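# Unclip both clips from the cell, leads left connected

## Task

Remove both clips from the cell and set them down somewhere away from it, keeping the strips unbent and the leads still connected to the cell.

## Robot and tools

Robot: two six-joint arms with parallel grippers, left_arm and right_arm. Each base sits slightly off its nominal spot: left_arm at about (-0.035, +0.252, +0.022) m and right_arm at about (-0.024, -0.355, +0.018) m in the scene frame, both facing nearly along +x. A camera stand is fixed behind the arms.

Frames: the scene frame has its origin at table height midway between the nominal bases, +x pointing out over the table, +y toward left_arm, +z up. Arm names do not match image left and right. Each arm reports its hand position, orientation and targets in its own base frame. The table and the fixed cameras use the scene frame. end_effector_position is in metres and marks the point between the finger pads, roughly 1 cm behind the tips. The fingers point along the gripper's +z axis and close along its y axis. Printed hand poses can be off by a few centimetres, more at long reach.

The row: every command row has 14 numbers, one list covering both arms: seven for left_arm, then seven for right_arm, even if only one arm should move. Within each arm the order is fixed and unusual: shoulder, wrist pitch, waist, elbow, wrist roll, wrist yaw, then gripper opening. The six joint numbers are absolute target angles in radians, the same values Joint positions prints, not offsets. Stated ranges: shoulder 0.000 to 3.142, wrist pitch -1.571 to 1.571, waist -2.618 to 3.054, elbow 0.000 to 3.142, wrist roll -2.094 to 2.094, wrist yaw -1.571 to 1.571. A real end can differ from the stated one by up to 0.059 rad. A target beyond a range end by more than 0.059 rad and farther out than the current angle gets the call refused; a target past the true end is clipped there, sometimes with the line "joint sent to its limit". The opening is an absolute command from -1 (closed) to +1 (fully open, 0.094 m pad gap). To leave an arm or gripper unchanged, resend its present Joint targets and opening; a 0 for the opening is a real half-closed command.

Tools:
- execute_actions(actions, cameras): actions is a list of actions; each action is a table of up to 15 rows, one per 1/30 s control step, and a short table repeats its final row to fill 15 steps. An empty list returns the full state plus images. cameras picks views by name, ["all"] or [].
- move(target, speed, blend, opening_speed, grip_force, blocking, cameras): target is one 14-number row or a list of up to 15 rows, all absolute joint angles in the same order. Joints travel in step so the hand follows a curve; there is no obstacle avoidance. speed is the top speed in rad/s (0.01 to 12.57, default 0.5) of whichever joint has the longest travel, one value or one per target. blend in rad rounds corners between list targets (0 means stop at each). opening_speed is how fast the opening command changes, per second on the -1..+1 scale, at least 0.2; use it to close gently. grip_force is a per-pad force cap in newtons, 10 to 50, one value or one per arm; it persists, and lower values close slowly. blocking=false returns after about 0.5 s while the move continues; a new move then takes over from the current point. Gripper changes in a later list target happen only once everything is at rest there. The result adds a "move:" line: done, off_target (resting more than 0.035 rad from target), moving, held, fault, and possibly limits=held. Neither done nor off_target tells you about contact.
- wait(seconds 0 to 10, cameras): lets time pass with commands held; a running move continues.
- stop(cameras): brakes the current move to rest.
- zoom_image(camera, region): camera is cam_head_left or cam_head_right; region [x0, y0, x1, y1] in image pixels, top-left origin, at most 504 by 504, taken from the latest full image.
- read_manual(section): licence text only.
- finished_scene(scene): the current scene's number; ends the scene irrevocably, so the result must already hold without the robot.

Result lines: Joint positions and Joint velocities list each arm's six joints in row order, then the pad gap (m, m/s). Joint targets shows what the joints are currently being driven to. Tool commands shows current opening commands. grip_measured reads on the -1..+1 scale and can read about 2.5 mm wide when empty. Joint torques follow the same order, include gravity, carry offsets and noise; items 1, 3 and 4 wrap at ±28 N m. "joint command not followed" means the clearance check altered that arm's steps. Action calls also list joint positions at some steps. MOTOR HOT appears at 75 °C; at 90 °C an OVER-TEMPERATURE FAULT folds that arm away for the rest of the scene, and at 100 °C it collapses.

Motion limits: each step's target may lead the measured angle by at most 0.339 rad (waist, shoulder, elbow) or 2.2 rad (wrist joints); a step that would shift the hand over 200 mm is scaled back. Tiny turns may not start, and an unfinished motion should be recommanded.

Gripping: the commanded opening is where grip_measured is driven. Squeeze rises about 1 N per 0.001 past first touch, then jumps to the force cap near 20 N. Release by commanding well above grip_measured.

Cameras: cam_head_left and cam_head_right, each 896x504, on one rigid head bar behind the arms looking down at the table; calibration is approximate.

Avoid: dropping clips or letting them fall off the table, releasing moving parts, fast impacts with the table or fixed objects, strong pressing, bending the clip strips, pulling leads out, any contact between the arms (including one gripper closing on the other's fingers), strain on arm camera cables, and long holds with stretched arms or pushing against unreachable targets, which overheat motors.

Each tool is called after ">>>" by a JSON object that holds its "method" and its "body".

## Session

>>> {"method": "execute_actions", "body": {"actions": []}}

>>> {"method": "zoom_image", "body": {"camera": "cam_head_left", "region": [340, 120, 480, 220]}}

>>> {"method": "zoom_image", "body": {"camera": "cam_head_right", "region": [340, 120, 480, 220]}}

Scene clock: 0.00 s.
left_arm: end_effector_position=(+0.3928, -0.0019, +0.1111) grip_measured=+1.000 end_effector_quat_wxyz=(+0.608, -0.013, +0.793, +0.015) | right_arm: end_effector_position=(+0.4018, -0.0402, +0.0973) grip_measured=+1.000 end_effector_quat_wxyz=(+0.583, +0.067, +0.807, -0.057)
Joint names: [shoulder, wrist pitch, waist, elbow, wrist roll, wrist yaw]
Joint positions: left_arm=[1.516 0.933 -0.047 0.32 -0.015 -0.085 0.094] | right_arm=[1.579 0.879 -0.045 0.379 0.027 0.129 0.094]
Joint velocities: within noise
Joint torques (N m): no reading
Heat: left arm: 24 °C; right arm: 21 °C.
Joint targets: left_arm=[1.508 0.942 -0.046 0.329 -0.015 -0.086] | right_arm=[1.568 0.894 -0.045 0.388 0.027 0.130]
Tool commands: left_gripper/opening=+1.0 right_gripper/opening=+1.0

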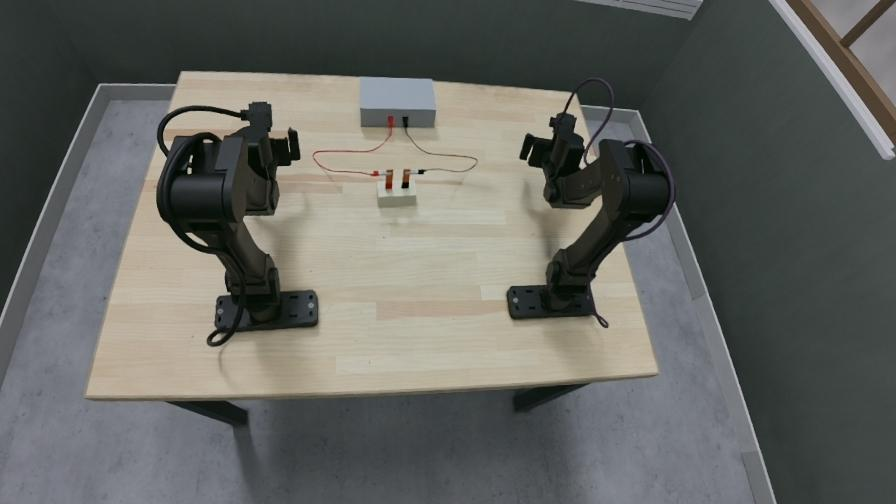

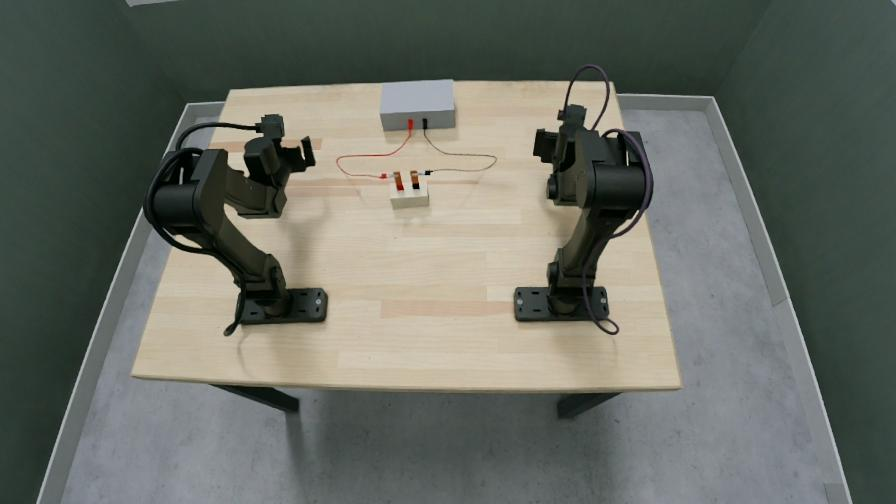

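Scaled by 3.600 from the camera's 896x504 image, which has a finer 1280x720 frame.

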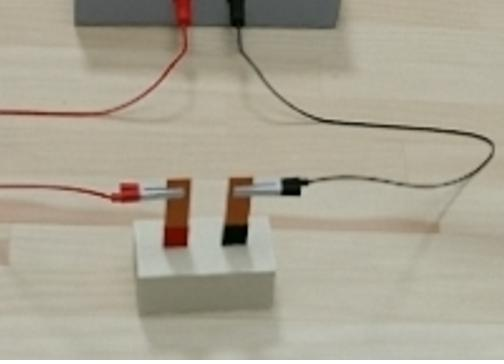

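Scaled by 3.600 from the camera's 896x504 image, which has a finer 1280x720 frame.

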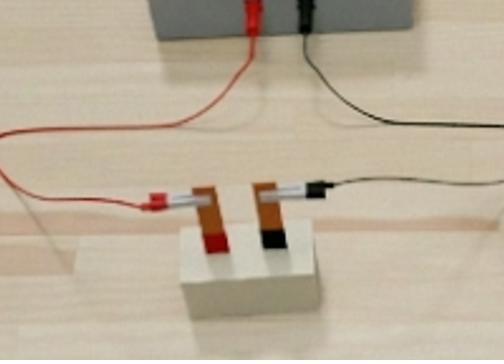

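>>> {"method": "zoom_image", "body": {"camera": "cam_head_left", "region": [365, 160, 435, 210]}}

>>> {"method": "zoom_image", "body": {"camera": "cam_head_right", "region": [375, 160, 445, 210]}}

Scaled by 7.200 from the camera's 896x504 image, which has a finer 1280x720 frame.

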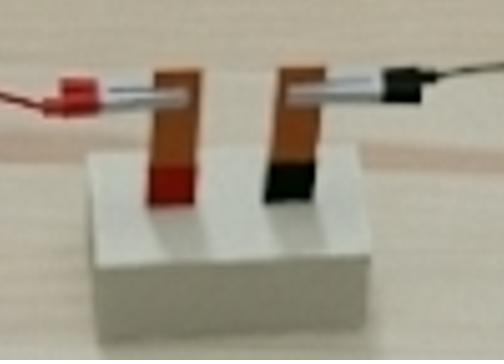

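Scaled by 7.200 from the camera's 896x504 image, which has a finer 1280x720 frame.

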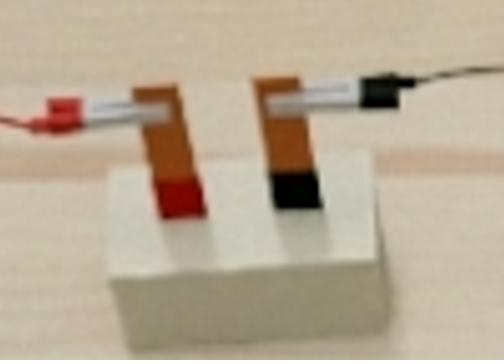

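>>> {"method": "move", "body": {"target": [[1.508,0.942,-0.046,0.329,-0.015,-0.086,1,2.09,-1.52,-0.045,2.07,-0.851,0,1],[1.508,0.942,-0.046,0.329,-0.015,-0.086,1,2.09,-1.52,0.782,2.07,-0.851,0,1],[1.508,0.942,-0.046,0.329,-0.015,-0.086,1,2.13,-1.298,0.782,1.864,-0.858,0,1]], "speed": [0.9,0.7,0.2], "blend": [0.05,0.02,0], "cameras": ["all"], "grip_force": 35}}

>>> {"method": "zoom_image", "body": {"camera": "cam_head_left", "region": [380, 150, 450, 200]}}

>>> {"method": "zoom_image", "body": {"camera": "cam_head_right", "region": [380, 150, 450, 200]}}

Scene clock: 14.03 s.
left_arm: end_effector_position=(+0.3928, -0.0019, +0.1111) grip_measured=+1.000 end_effector_quat_wxyz=(+0.608, -0.013, +0.793, +0.015) | right_arm: end_effector_position=(+0.2912, +0.2920, +0.0924) grip_measured=+1.000 end_effector_quat_wxyz=(-0.008, +0.729, -0.684, +0.004)
Joint names: [shoulder, wrist pitch, waist, elbow, wrist roll, wrist yaw]
Joint positions: left_arm=[1.516 0.933 -0.047 0.32 -0.015 -0.085 0.094] | right_arm=[2.114 -1.308 0.787 1.866 -0.848 0.007 0.094]
Joint torques (N m): left_arm=[-4.78 1.85 0.13 4.55 0.05 -0.02] | right_arm=[-10.93 0.5 -0.47 5.31 -0.07 -0.08]
Heat: left arm: 25 °C; right arm: 21 °C.
Joint targets: left_arm=[1.508 0.942 -0.046 0.329 -0.015 -0.086] | right_arm=[2.130 -1.298 0.782 1.864 -0.858 0.000]
grip_force (N): 35, 35
move: done

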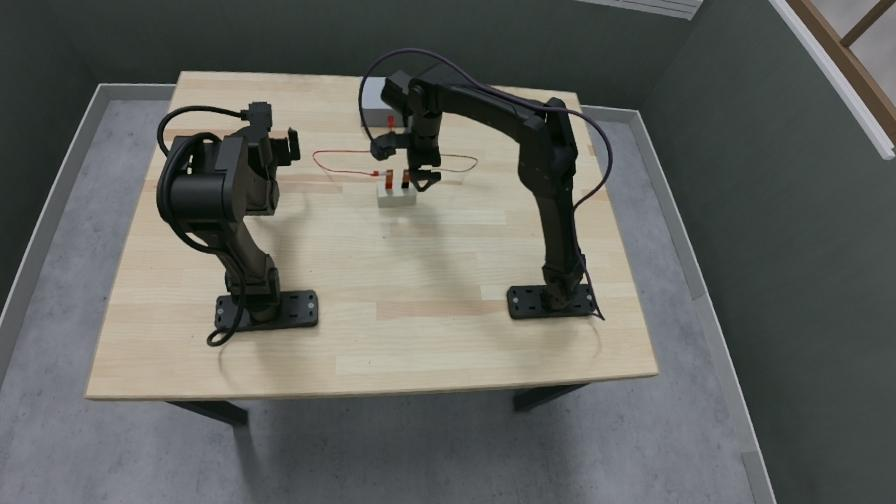

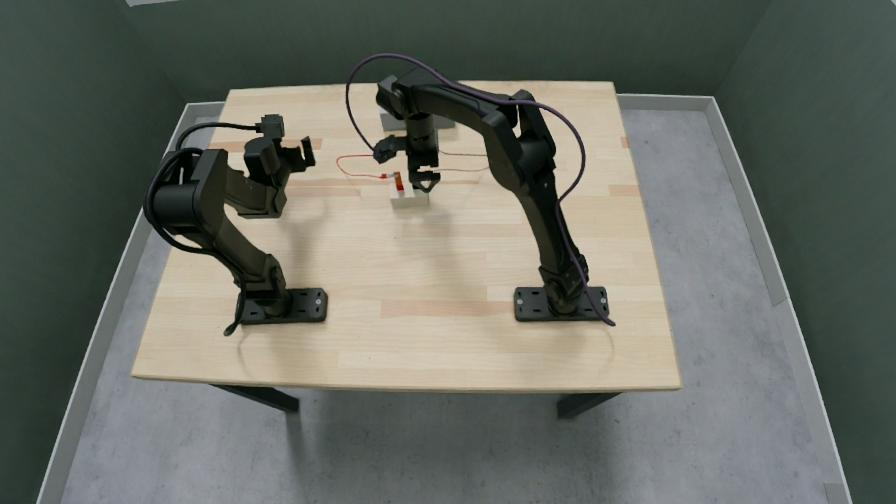

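Scaled by 7.200 from the camera's 896x504 image, which has a finer 1280x720 frame.

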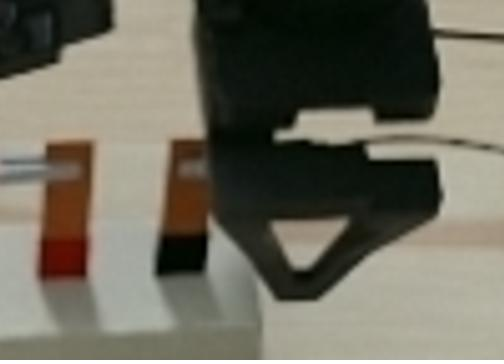

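Scaled by 7.200 from the camera's 896x504 image, which has a finer 1280x720 frame.

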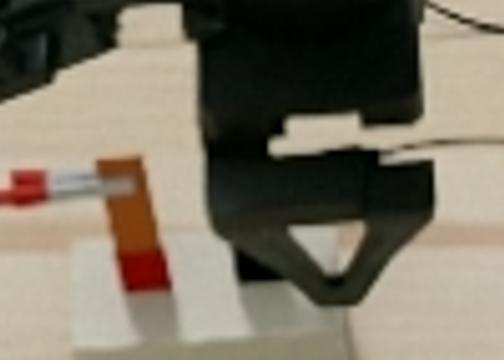

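>>> {"method": "move", "body": {"target": [[1.508,0.942,-0.046,0.329,-0.015,-0.086,1,2.13,-1.278,0.782,1.836,-0.858,0,1],[1.508,0.942,-0.046,0.329,-0.015,-0.086,1,2.13,-1.278,0.782,1.836,-0.858,0,-0.5]], "speed": 0.2, "opening_speed": 0.9, "cameras": ["all"]}}

>>> {"method": "zoom_image", "body": {"camera": "cam_head_left", "region": [380, 150, 450, 200]}}

>>> {"method": "zoom_image", "body": {"camera": "cam_head_right", "region": [380, 150, 450, 200]}}

Scene clock: 19.93 s.
left_arm: end_effector_position=(+0.3928, -0.0019, +0.1111) grip_measured=+1.000 end_effector_quat_wxyz=(+0.608, -0.013, +0.793, +0.015) | right_arm: end_effector_position=(+0.2900, +0.2908, +0.0858) grip_measured=-0.499 end_effector_quat_wxyz=(-0.005, +0.730, -0.684, +0.004)
Joint names: [shoulder, wrist pitch, waist, elbow, wrist roll, wrist yaw]
Joint positions: left_arm=[1.516 0.933 -0.047 0.32 -0.015 -0.085 0.094] | right_arm=[2.114 -1.288 0.787 1.84 -0.848 0.007 0.024]
Joint torques (N m): left_arm=[-4.85 1.85 0.12 4.53 0.04 0.01] | right_arm=[-10.82 0.53 -0.49 5.18 -0.06 -0.07]
Heat: left arm: 25 °C; right arm: 21 °C.
Joint targets: left_arm=[1.508 0.942 -0.046 0.329 -0.015 -0.086] | right_arm=[2.130 -1.278 0.782 1.836 -0.858 0.000]
grip_force (N): 35, 35
move: done

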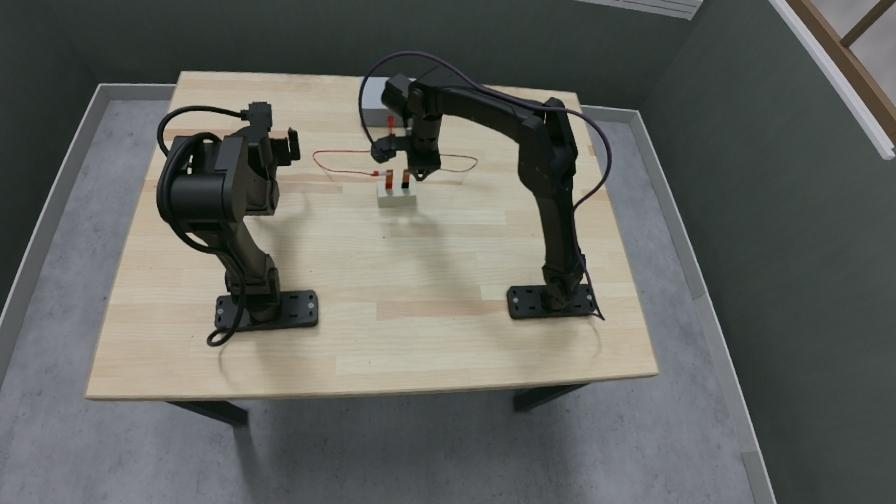

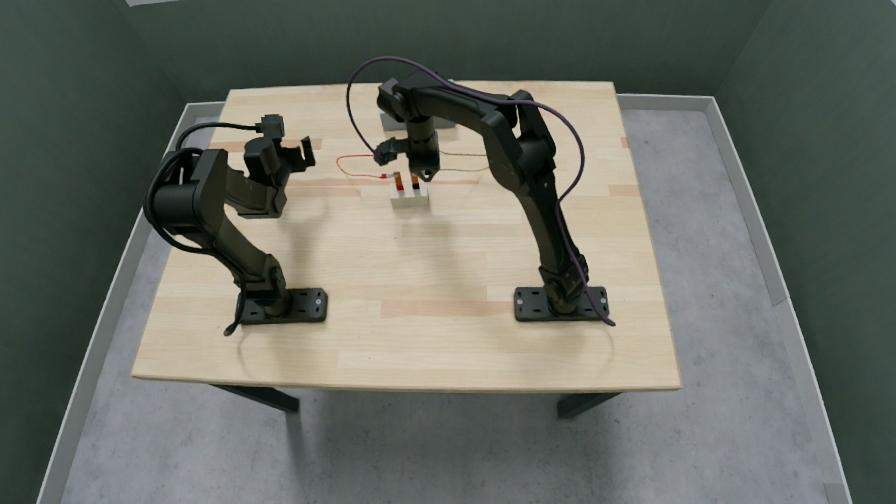

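Scaled by 7.200 from the camera's 896x504 image, which has a finer 1280x720 frame.

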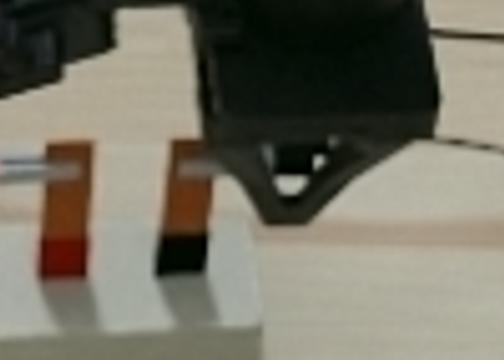

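Scaled by 7.200 from the camera's 896x504 image, which has a finer 1280x720 frame.

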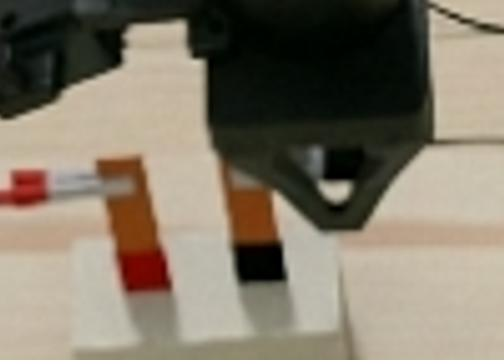

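>>> {"method": "move", "body": {"target": [1.508,0.942,-0.046,0.329,-0.015,-0.086,1,2.13,-1.278,0.782,1.836,-0.858,0,-0.95], "opening_speed": 0.3, "cameras": ["all"]}}

>>> {"method": "zoom_image", "body": {"camera": "cam_head_left", "region": [380, 150, 450, 200]}}

>>> {"method": "move", "body": {"target": [[1.508,0.942,-0.046,0.329,-0.015,-0.086,1,2.08,-1.278,0.782,1.836,-0.858,0,-0.95],[1.508,0.942,-0.046,0.329,-0.015,-0.086,1,1.987,-1.256,0.714,1.722,-0.916,0,-0.95]], "speed": 0.15, "blend": 0.01, "cameras": ["all"]}}

>>> {"method": "zoom_image", "body": {"camera": "cam_head_left", "region": [380, 150, 450, 200]}}

>>> {"method": "zoom_image", "body": {"camera": "cam_head_right", "region": [380, 150, 450, 200]}}

Scene clock: 25.20 s.
left_arm: end_effector_position=(+0.3928, -0.0019, +0.1111) grip_measured=+1.000 end_effector_quat_wxyz=(+0.608, -0.013, +0.793, +0.015) | right_arm: end_effector_position=(+0.2902, +0.2910, +0.0858) grip_measured=-0.802 end_effector_quat_wxyz=(-0.005, +0.730, -0.684, +0.004)
Joint names: [shoulder, wrist pitch, waist, elbow, wrist roll, wrist yaw]
Joint positions: left_arm=[1.516 0.933 -0.047 0.32 -0.015 -0.085 0.094] | right_arm=[2.114 -1.287 0.787 1.84 -0.849 0.007 0.009]
Joint torques (N m): left_arm=[-4.82 1.85 0.14 4.53 0.04 -0.04] | right_arm=[-10.82 0.53 -0.49 5.19 -0.07 -0.08]
Heat: left arm: 25 °C; right arm: 21 °C.
Joint targets: left_arm=[1.508 0.942 -0.046 0.329 -0.015 -0.086] | right_arm=[2.130 -1.278 0.782 1.836 -0.858 0.000]
grip_force (N): 35, 35
move: done

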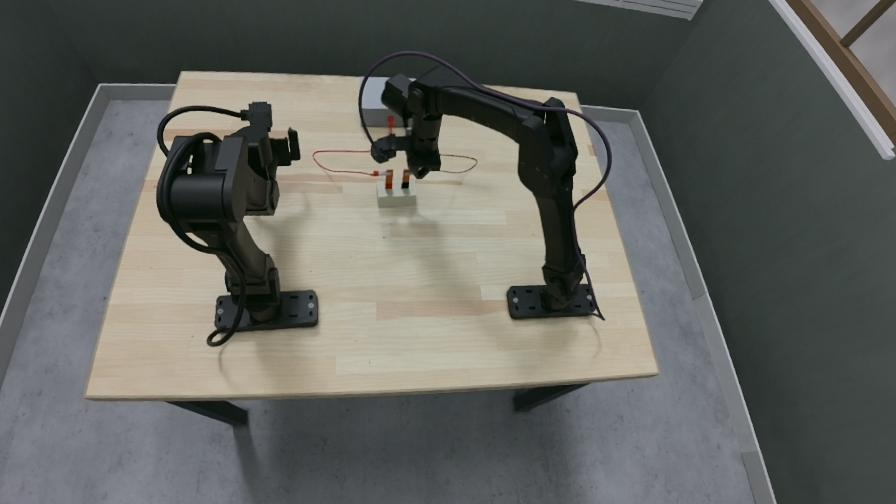

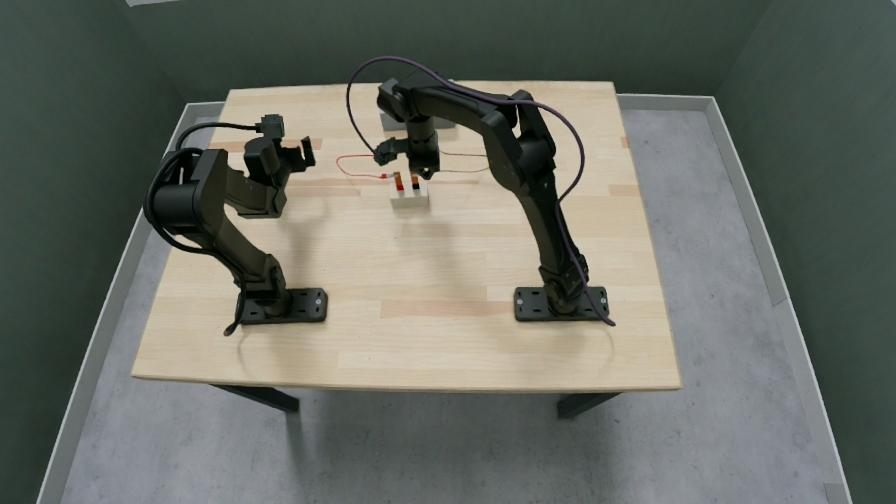

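Scaled by 7.200 from the camera's 896x504 image, which has a finer 1280x720 frame.

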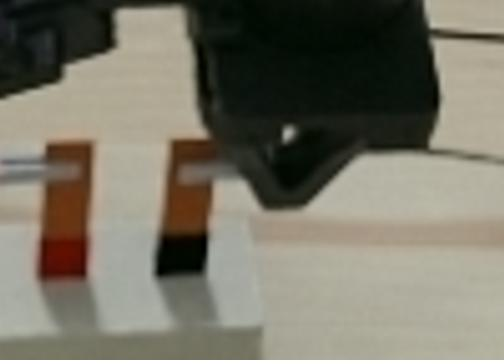

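Scene clock: 26.77 s.
left_arm: end_effector_position=(+0.3928, -0.0019, +0.1111) grip_measured=+1.000 end_effector_quat_wxyz=(+0.608, -0.013, +0.793, +0.015) | right_arm: end_effector_position=(+0.2926, +0.2558, +0.0849) grip_measured=-0.802 end_effector_quat_wxyz=(+0.005, +0.726, -0.688, +0.003)
Joint names: [shoulder, wrist pitch, waist, elbow, wrist roll, wrist yaw]
Joint positions: left_arm=[1.516 0.933 -0.047 0.32 -0.015 -0.085 0.094] | right_arm=[2.04 -1.265 0.719 1.726 -0.905 0.007 0.009]
Joint torques (N m): left_arm=[-4.79 1.84 0.2 4.45 0.05 -0.03] | right_arm=[-16.06 0.51 -0.47 5.12 -0.02 -0.07]
Heat: left arm: 25 °C; right arm: 21 °C.
Joint targets: left_arm=[1.508 0.942 -0.046 0.329 -0.015 -0.086] | right_arm=[1.987 -1.256 0.714 1.722 -0.916 0.000]
grip_force (N): 35, 35
move: off_target (right_arm); right_arm: the shoulder is farthest, 0.053 rad from its target

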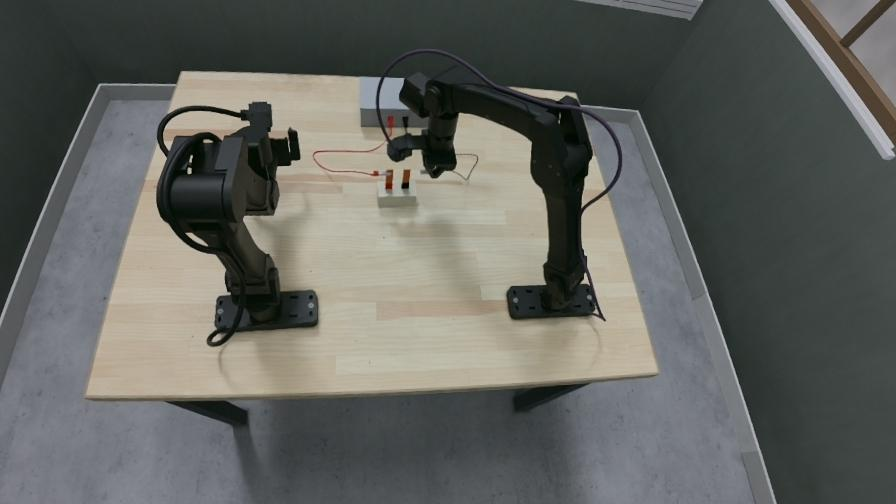

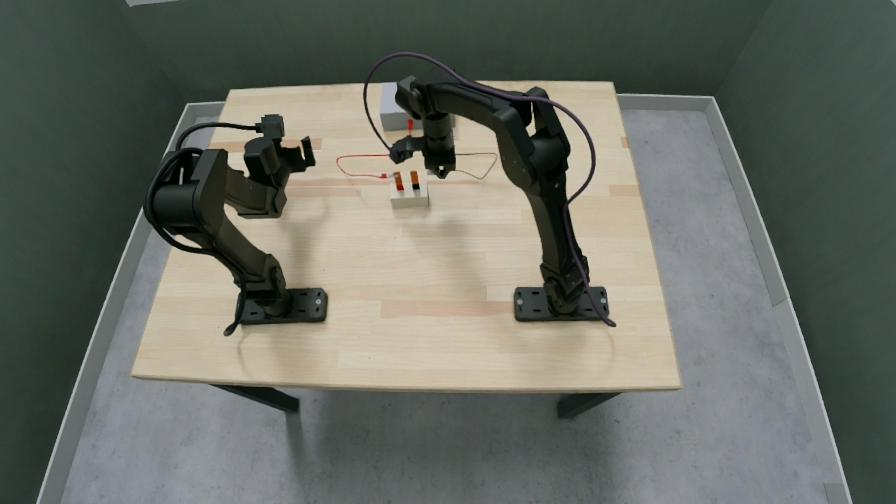

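Scaled by 7.200 from the camera's 896x504 image, which has a finer 1280x720 frame.

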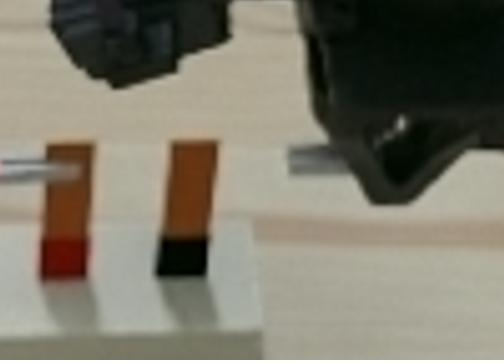

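Scaled by 7.200 from the camera's 896x504 image, which has a finer 1280x720 frame.

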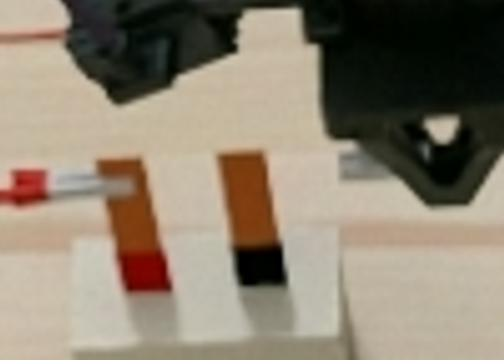

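>>> {"method": "move", "body": {"target": [[1.508,0.942,-0.046,0.329,-0.015,-0.086,1,1.914,-1.208,0.577,1.553,-0.8,0,-0.95],[1.508,0.942,-0.046,0.329,-0.015,-0.086,1,1.98,-0.95,0.577,1.36,-0.8,0,-0.95],[1.508,0.942,-0.046,0.329,-0.015,-0.086,1,2.015,-0.855,0.577,1.288,-0.8,0,-0.95]], "speed": [0.4,0.3,0.12], "blend": [0.02,0.02,0]}}

>>> {"method": "move", "body": {"target": [[1.508,0.942,-0.046,0.329,-0.015,-0.086,1,2.012,-0.865,0.577,1.296,-0.8,0,-0.95],[1.508,0.942,-0.046,0.329,-0.015,-0.086,1,2.012,-0.87,0.577,1.298,-0.8,0,-0.2]], "speed": 0.1, "opening_speed": 0.3}}

>>> {"method": "move", "body": {"target": [[1.508,0.942,-0.046,0.329,-0.015,-0.086,1,1.914,-1.208,0.577,1.56,-0.8,0,-0.2],[1.93,-1.45,-0.046,1.82,0.85,0,1,1.93,-1.208,-0.2,1.56,-0.8,0,-0.2],[1.93,-1.45,-0.718,1.82,0.85,0,1,1.95,-1.208,-0.2,1.56,-0.8,0,-0.2]], "speed": [0.3,0.8,0.7], "blend": [0.03,0.03,0]}}

>>> {"method": "move", "body": {"target": [1.965,-1.209,-0.718,1.59,0.85,0,1,1.95,-1.208,-0.2,1.56,-0.8,0,-0.2], "speed": 0.2, "cameras": ["all"]}}

>>> {"method": "zoom_image", "body": {"camera": "cam_head_left", "region": [345, 150, 415, 200]}}

>>> {"method": "zoom_image", "body": {"camera": "cam_head_right", "region": [355, 150, 425, 200]}}

Scene clock: 34.57 s.
left_arm: end_effector_position=(+0.3928, -0.0019, +0.1111) grip_measured=+1.000 end_effector_quat_wxyz=(+0.608, -0.013, +0.793, +0.015) | right_arm: end_effector_position=(+0.2970, +0.1913, -0.0032) grip_measured=-0.802 end_effector_quat_wxyz=(-0.003, -0.637, +0.771, -0.003)
Joint names: [shoulder, wrist pitch, waist, elbow, wrist roll, wrist yaw]
Joint positions: left_arm=[1.516 0.933 -0.047 0.32 -0.015 -0.085 0.094] | right_arm=[1.995 -0.876 0.573 1.295 -0.807 0.007 0.009]
Joint torques (N m): left_arm=[-4.88 1.82 0.09 4.51 0.03 -0.01] | right_arm=[-8.88 0.63 0.38 4.46 0.11 -0.07]
Heat: left arm: 25 °C; right arm: 22 °C.
Joint targets: left_arm=[1.508 0.942 -0.046 0.329 -0.015 -0.086] | right_arm=[2.015 -0.855 0.577 1.288 -0.800 0.000]
grip_force (N): 35, 35
move: done

Scene clock: 38.27 s.
left_arm: end_effector_position=(+0.3928, -0.0019, +0.1111) grip_measured=+1.000 end_effector_quat_wxyz=(+0.608, -0.013, +0.793, +0.015) | right_arm: end_effector_position=(+0.2951, +0.1906, -0.0032) grip_measured=-0.202 end_effector_quat_wxyz=(-0.007, -0.637, +0.771, -0.002)
Joint names: [shoulder, wrist pitch, waist, elbow, wrist roll, wrist yaw]
Joint positions: left_arm=[1.516 0.933 -0.047 0.32 -0.015 -0.085 0.094] | right_arm=[1.995 -0.884 0.573 1.295 -0.807 0.005 0.038]
Joint torques (N m): left_arm=[-4.75 1.87 0.16 4.45 0.03 -0.02] | right_arm=[-9.07 0.54 0.38 5.23 0.11 -0.05]
Heat: left arm: 26 °C; right arm: 22 °C.
Joint targets: left_arm=[1.508 0.942 -0.046 0.329 -0.015 -0.086] | right_arm=[2.012 -0.870 0.577 1.298 -0.800 0.000]
grip_force (N): 35, 35
move: done

Scene clock: 44.10 s.
left_arm: end_effector_position=(+0.2721, -0.2365, +0.1446) grip_measured=+1.000 end_effector_quat_wxyz=(+0.000, +0.705, +0.709, +0.004) | right_arm: end_effector_position=(+0.3483, -0.0705, +0.0679) grip_measured=-0.201 end_effector_quat_wxyz=(-0.023, -0.299, +0.954, +0.010)
Joint names: [shoulder, wrist pitch, waist, elbow, wrist roll, wrist yaw]
Joint positions: left_arm=[1.918 -1.442 -0.722 1.79 0.843 -0.008 0.094] | right_arm=[1.958 -1.2 -0.2 1.538 -0.807 0.005 0.038]
Joint torques (N m): left_arm=[-7.47 0.14 0.51 6.78 0.12 0.08] | right_arm=[-11.19 0.26 0.01 7.13 0.11 -0.05]
Heat: left arm: 26 °C; right arm: 23 °C.
Joint targets: left_arm=[1.930 -1.450 -0.718 1.820 0.850 0.000] | right_arm=[1.950 -1.208 -0.200 1.560 -0.800 0.000]
grip_force (N): 35, 35
move: done

Scene clock: 45.93 s.
left_arm: end_effector_position=(+0.2776, -0.2413, +0.0843) grip_measured=+1.000 end_effector_quat_wxyz=(-0.002, +0.705, +0.709, +0.004) | right_arm: end_effector_position=(+0.3483, -0.0705, +0.0679) grip_measured=-0.201 end_effector_quat_wxyz=(-0.023, -0.299, +0.954, +0.010)
Joint names: [shoulder, wrist pitch, waist, elbow, wrist roll, wrist yaw]
Joint positions: left_arm=[1.953 -1.221 -0.722 1.599 0.843 -0.008 0.094] | right_arm=[1.958 -1.2 -0.2 1.538 -0.807 0.005 0.038]
Joint torques (N m): left_arm=[-7.62 0.35 0.39 3.95 0.13 0.07] | right_arm=[-11.18 0.26 0.01 7.1 0.11 -0.05]
Heat: left arm: 26 °C; right arm: 23 °C.
Joint targets: left_arm=[1.965 -1.209 -0.718 1.590 0.850 0.000] | right_arm=[1.950 -1.208 -0.200 1.560 -0.800 0.000]
grip_force (N): 35, 35
move: done

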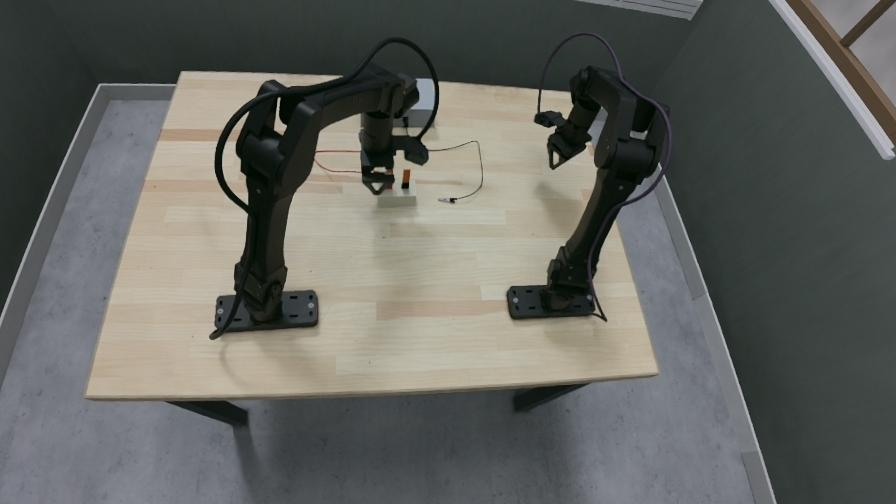

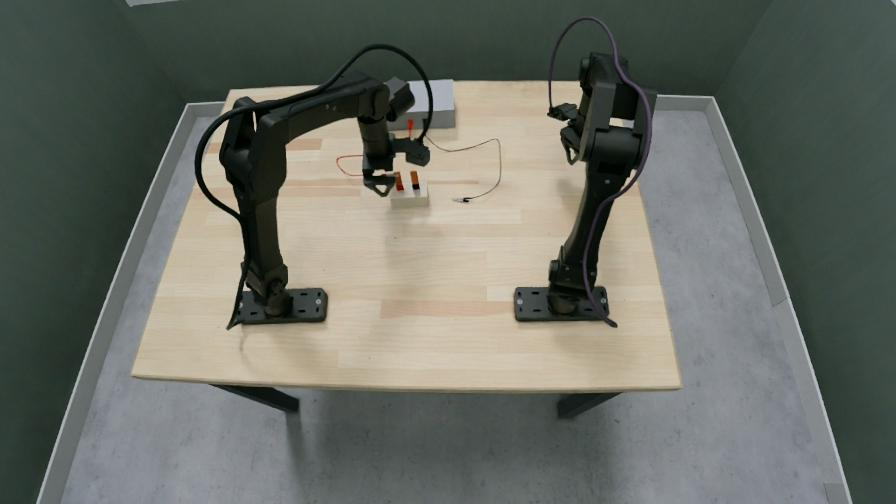

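Scaled by 7.200 from the camera's 896x504 image, which has a finer 1280x720 frame.

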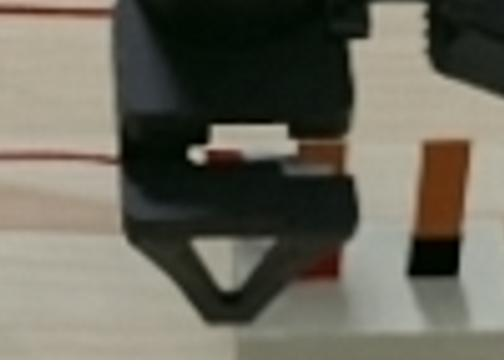

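Scaled by 7.200 from the camera's 896x504 image, which has a finer 1280x720 frame.

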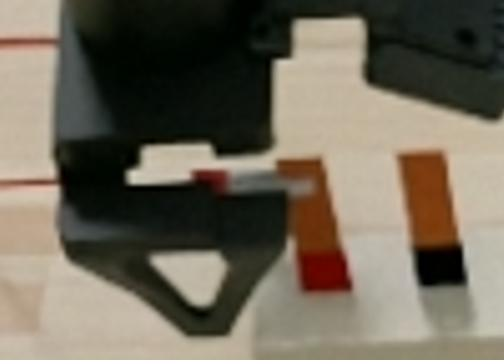

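>>> {"method": "move", "body": {"target": [[1.965,-1.199,-0.718,1.578,0.85,0,1,1.95,-1.208,-0.2,1.56,-0.8,0,-0.2],[1.965,-1.199,-0.718,1.578,0.85,0,-0.5,1.95,-1.208,-0.2,1.56,-0.8,0,-0.2]], "speed": 0.2, "opening_speed": 0.9, "cameras": ["all"]}}

>>> {"method": "zoom_image", "body": {"camera": "cam_head_left", "region": [345, 150, 415, 200]}}

>>> {"method": "zoom_image", "body": {"camera": "cam_head_right", "region": [355, 150, 425, 200]}}

>>> {"method": "move", "body": {"target": [1.965,-1.199,-0.718,1.578,0.85,0,-0.95,1.95,-1.208,-0.2,1.56,-0.8,0,-0.2], "opening_speed": 0.3, "cameras": ["all"]}}

>>> {"method": "zoom_image", "body": {"camera": "cam_head_left", "region": [345, 150, 415, 200]}}

Scene clock: 52.50 s.
left_arm: end_effector_position=(+0.2773, -0.2411, +0.0817) grip_measured=-0.499 end_effector_quat_wxyz=(-0.002, +0.705, +0.709, +0.004) | right_arm: end_effector_position=(+0.3483, -0.0705, +0.0679) grip_measured=-0.201 end_effector_quat_wxyz=(-0.023, -0.299, +0.954, +0.010)
Joint names: [shoulder, wrist pitch, waist, elbow, wrist roll, wrist yaw]
Joint positions: left_arm=[1.953 -1.21 -0.722 1.588 0.843 -0.008 0.024] | right_arm=[1.958 -1.2 -0.2 1.538 -0.807 0.005 0.038]
Joint torques (N m): left_arm=[-7.75 0.32 0.38 3.84 0.11 0.09] | right_arm=[-11.18 0.26 -0.01 7.12 0.11 -0.05]
Heat: left arm: 26 °C; right arm: 24 °C.
Joint targets: left_arm=[1.965 -1.199 -0.718 1.578 0.850 0.000] | right_arm=[1.950 -1.208 -0.200 1.560 -0.800 0.000]
grip_force (N): 35, 35
move: done

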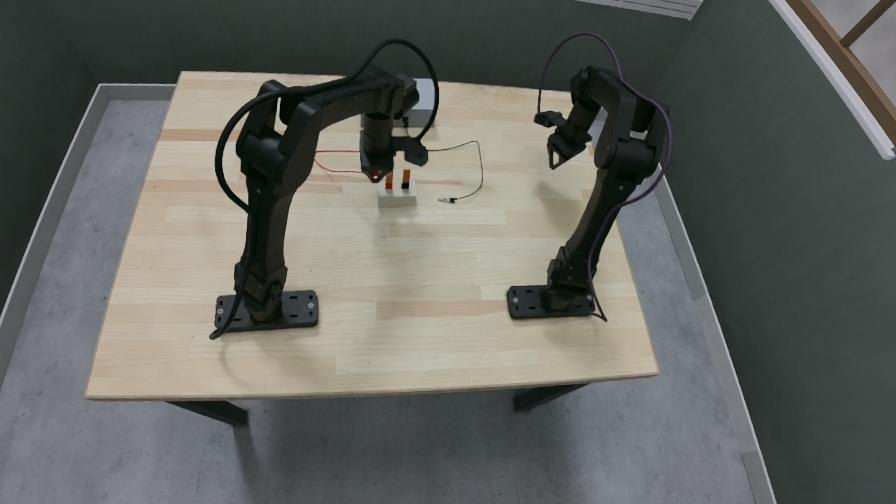

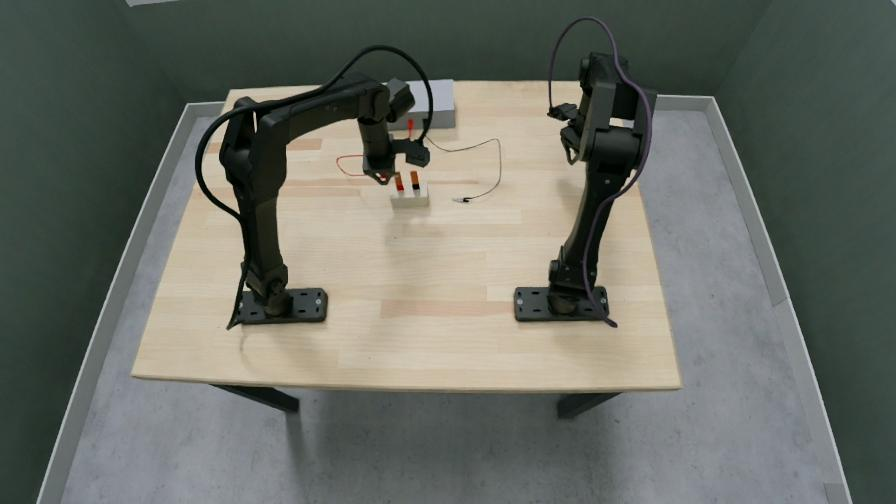

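Scaled by 7.200 from the camera's 896x504 image, which has a finer 1280x720 frame.

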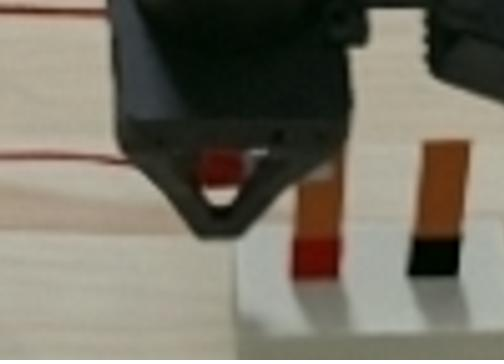

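Scaled by 7.200 from the camera's 896x504 image, which has a finer 1280x720 frame.

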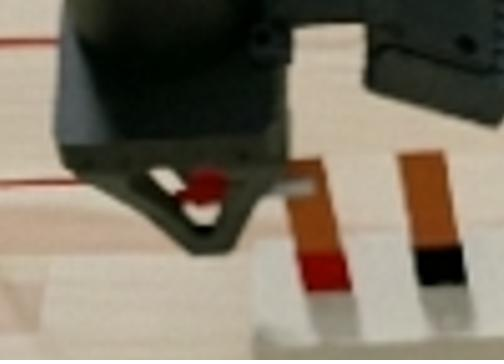

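Scene clock: 54.20 s.
left_arm: end_effector_position=(+0.2773, -0.2411, +0.0817) grip_measured=-0.849 end_effector_quat_wxyz=(-0.002, +0.705, +0.709, +0.004) | right_arm: end_effector_position=(+0.3483, -0.0705, +0.0679) grip_measured=-0.201 end_effector_quat_wxyz=(-0.023, -0.299, +0.954, +0.010)
Joint names: [shoulder, wrist pitch, waist, elbow, wrist roll, wrist yaw]
Joint positions: left_arm=[1.953 -1.21 -0.722 1.588 0.843 -0.008 0.007] | right_arm=[1.958 -1.2 -0.2 1.538 -0.807 0.005 0.038]
Joint torques (N m): left_arm=[-7.82 0.34 0.42 3.82 0.11 0.09] | right_arm=[-11.18 0.26 0.01 7.12 0.11 -0.05]
Heat: left arm: 26 °C; right arm: 24 °C.
Joint targets: left_arm=[1.965 -1.199 -0.718 1.578 0.850 0.000] | right_arm=[1.950 -1.208 -0.200 1.560 -0.800 0.000]
grip_force (N): 35, 35
move: done

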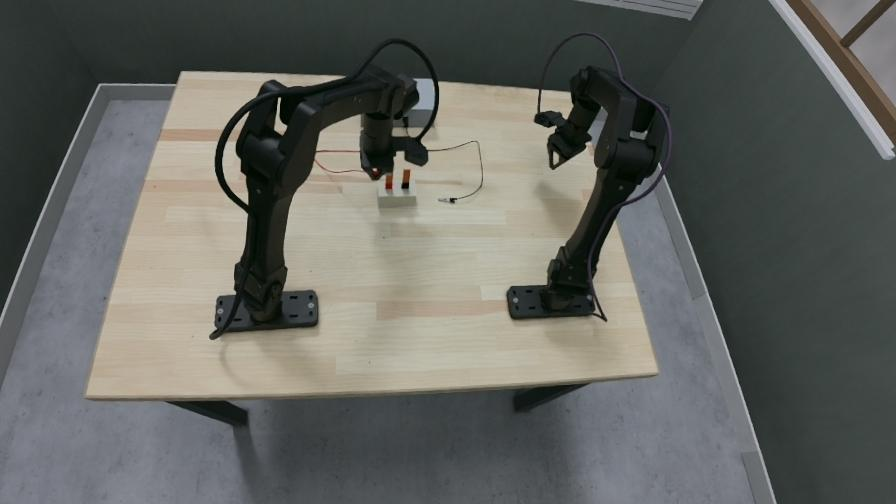

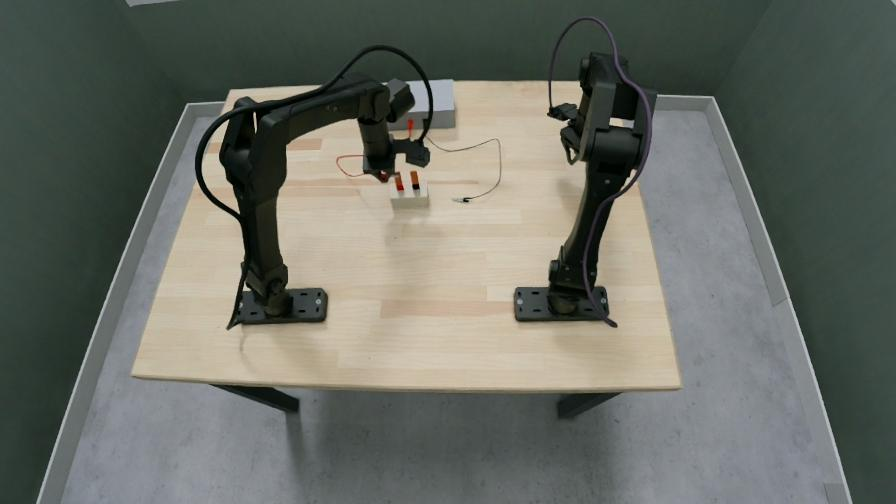

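Scaled by 7.200 from the camera's 896x504 image, which has a finer 1280x720 frame.

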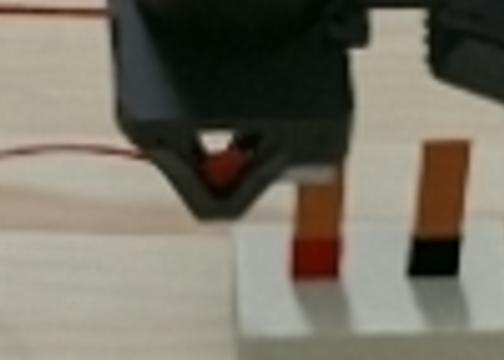

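>>> {"method": "move", "body": {"target": [[1.91,-1.199,-0.718,1.578,0.85,0,-0.95,1.95,-1.208,-0.2,1.56,-0.8,0,-0.2],[1.818,-1.168,-0.638,1.459,0.935,0,-0.95,1.95,-1.208,-0.2,1.56,-0.8,0,-0.2]], "speed": 0.15, "blend": 0.01, "cameras": ["all"]}}

>>> {"method": "zoom_image", "body": {"camera": "cam_head_left", "region": [345, 150, 415, 200]}}

Scene clock: 58.23 s.
left_arm: end_effector_position=(+0.2773, -0.2047, +0.0839) grip_measured=-0.849 end_effector_quat_wxyz=(+0.001, +0.706, +0.708, +0.004) | right_arm: end_effector_position=(+0.3483, -0.0705, +0.0679) grip_measured=-0.201 end_effector_quat_wxyz=(-0.023, -0.299, +0.954, +0.010)
Joint names: [shoulder, wrist pitch, waist, elbow, wrist roll, wrist yaw]
Joint positions: left_arm=[1.858 -1.18 -0.643 1.47 0.926 -0.008 0.007] | right_arm=[1.958 -1.2 -0.2 1.538 -0.807 0.005 0.038]
Joint torques (N m): left_arm=[-11.34 0.38 0.61 3.74 0.19 0.09] | right_arm=[-11.18 0.26 0.01 7.12 0.11 -0.06]
Heat: left arm: 25 °C; right arm: 25 °C.
Joint targets: left_arm=[1.818 -1.168 -0.638 1.459 0.935 0.000] | right_arm=[1.950 -1.208 -0.200 1.560 -0.800 0.000]
grip_force (N): 35, 35
move: off_target (left_arm); left_arm: the shoulder is farthest, 0.040 rad from its target

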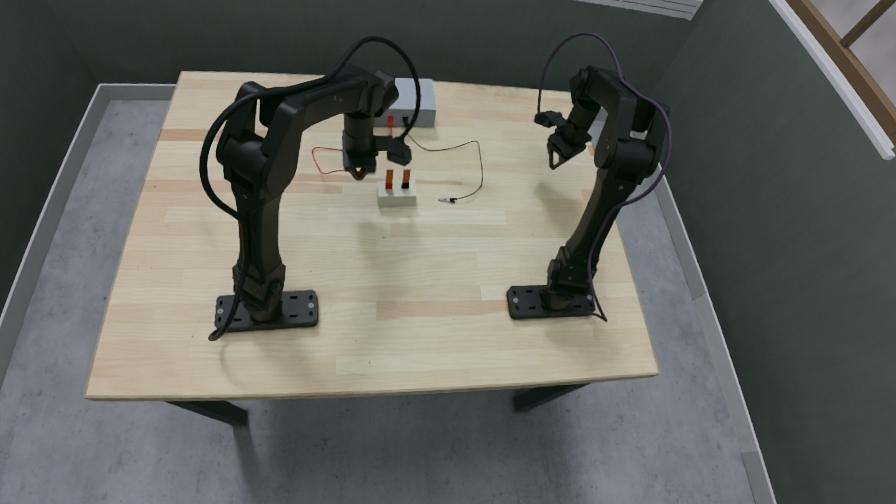

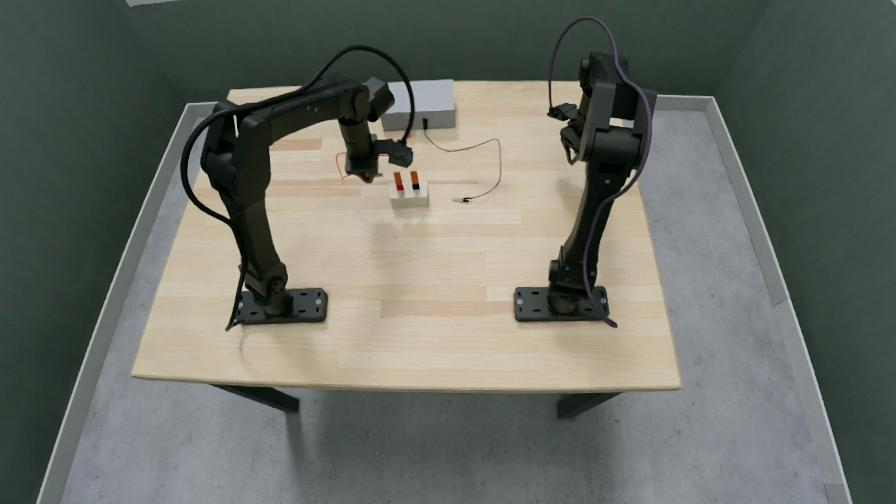

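Scaled by 7.200 from the camera's 896x504 image, which has a finer 1280x720 frame.

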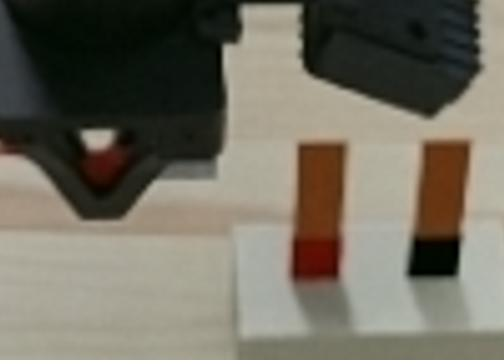

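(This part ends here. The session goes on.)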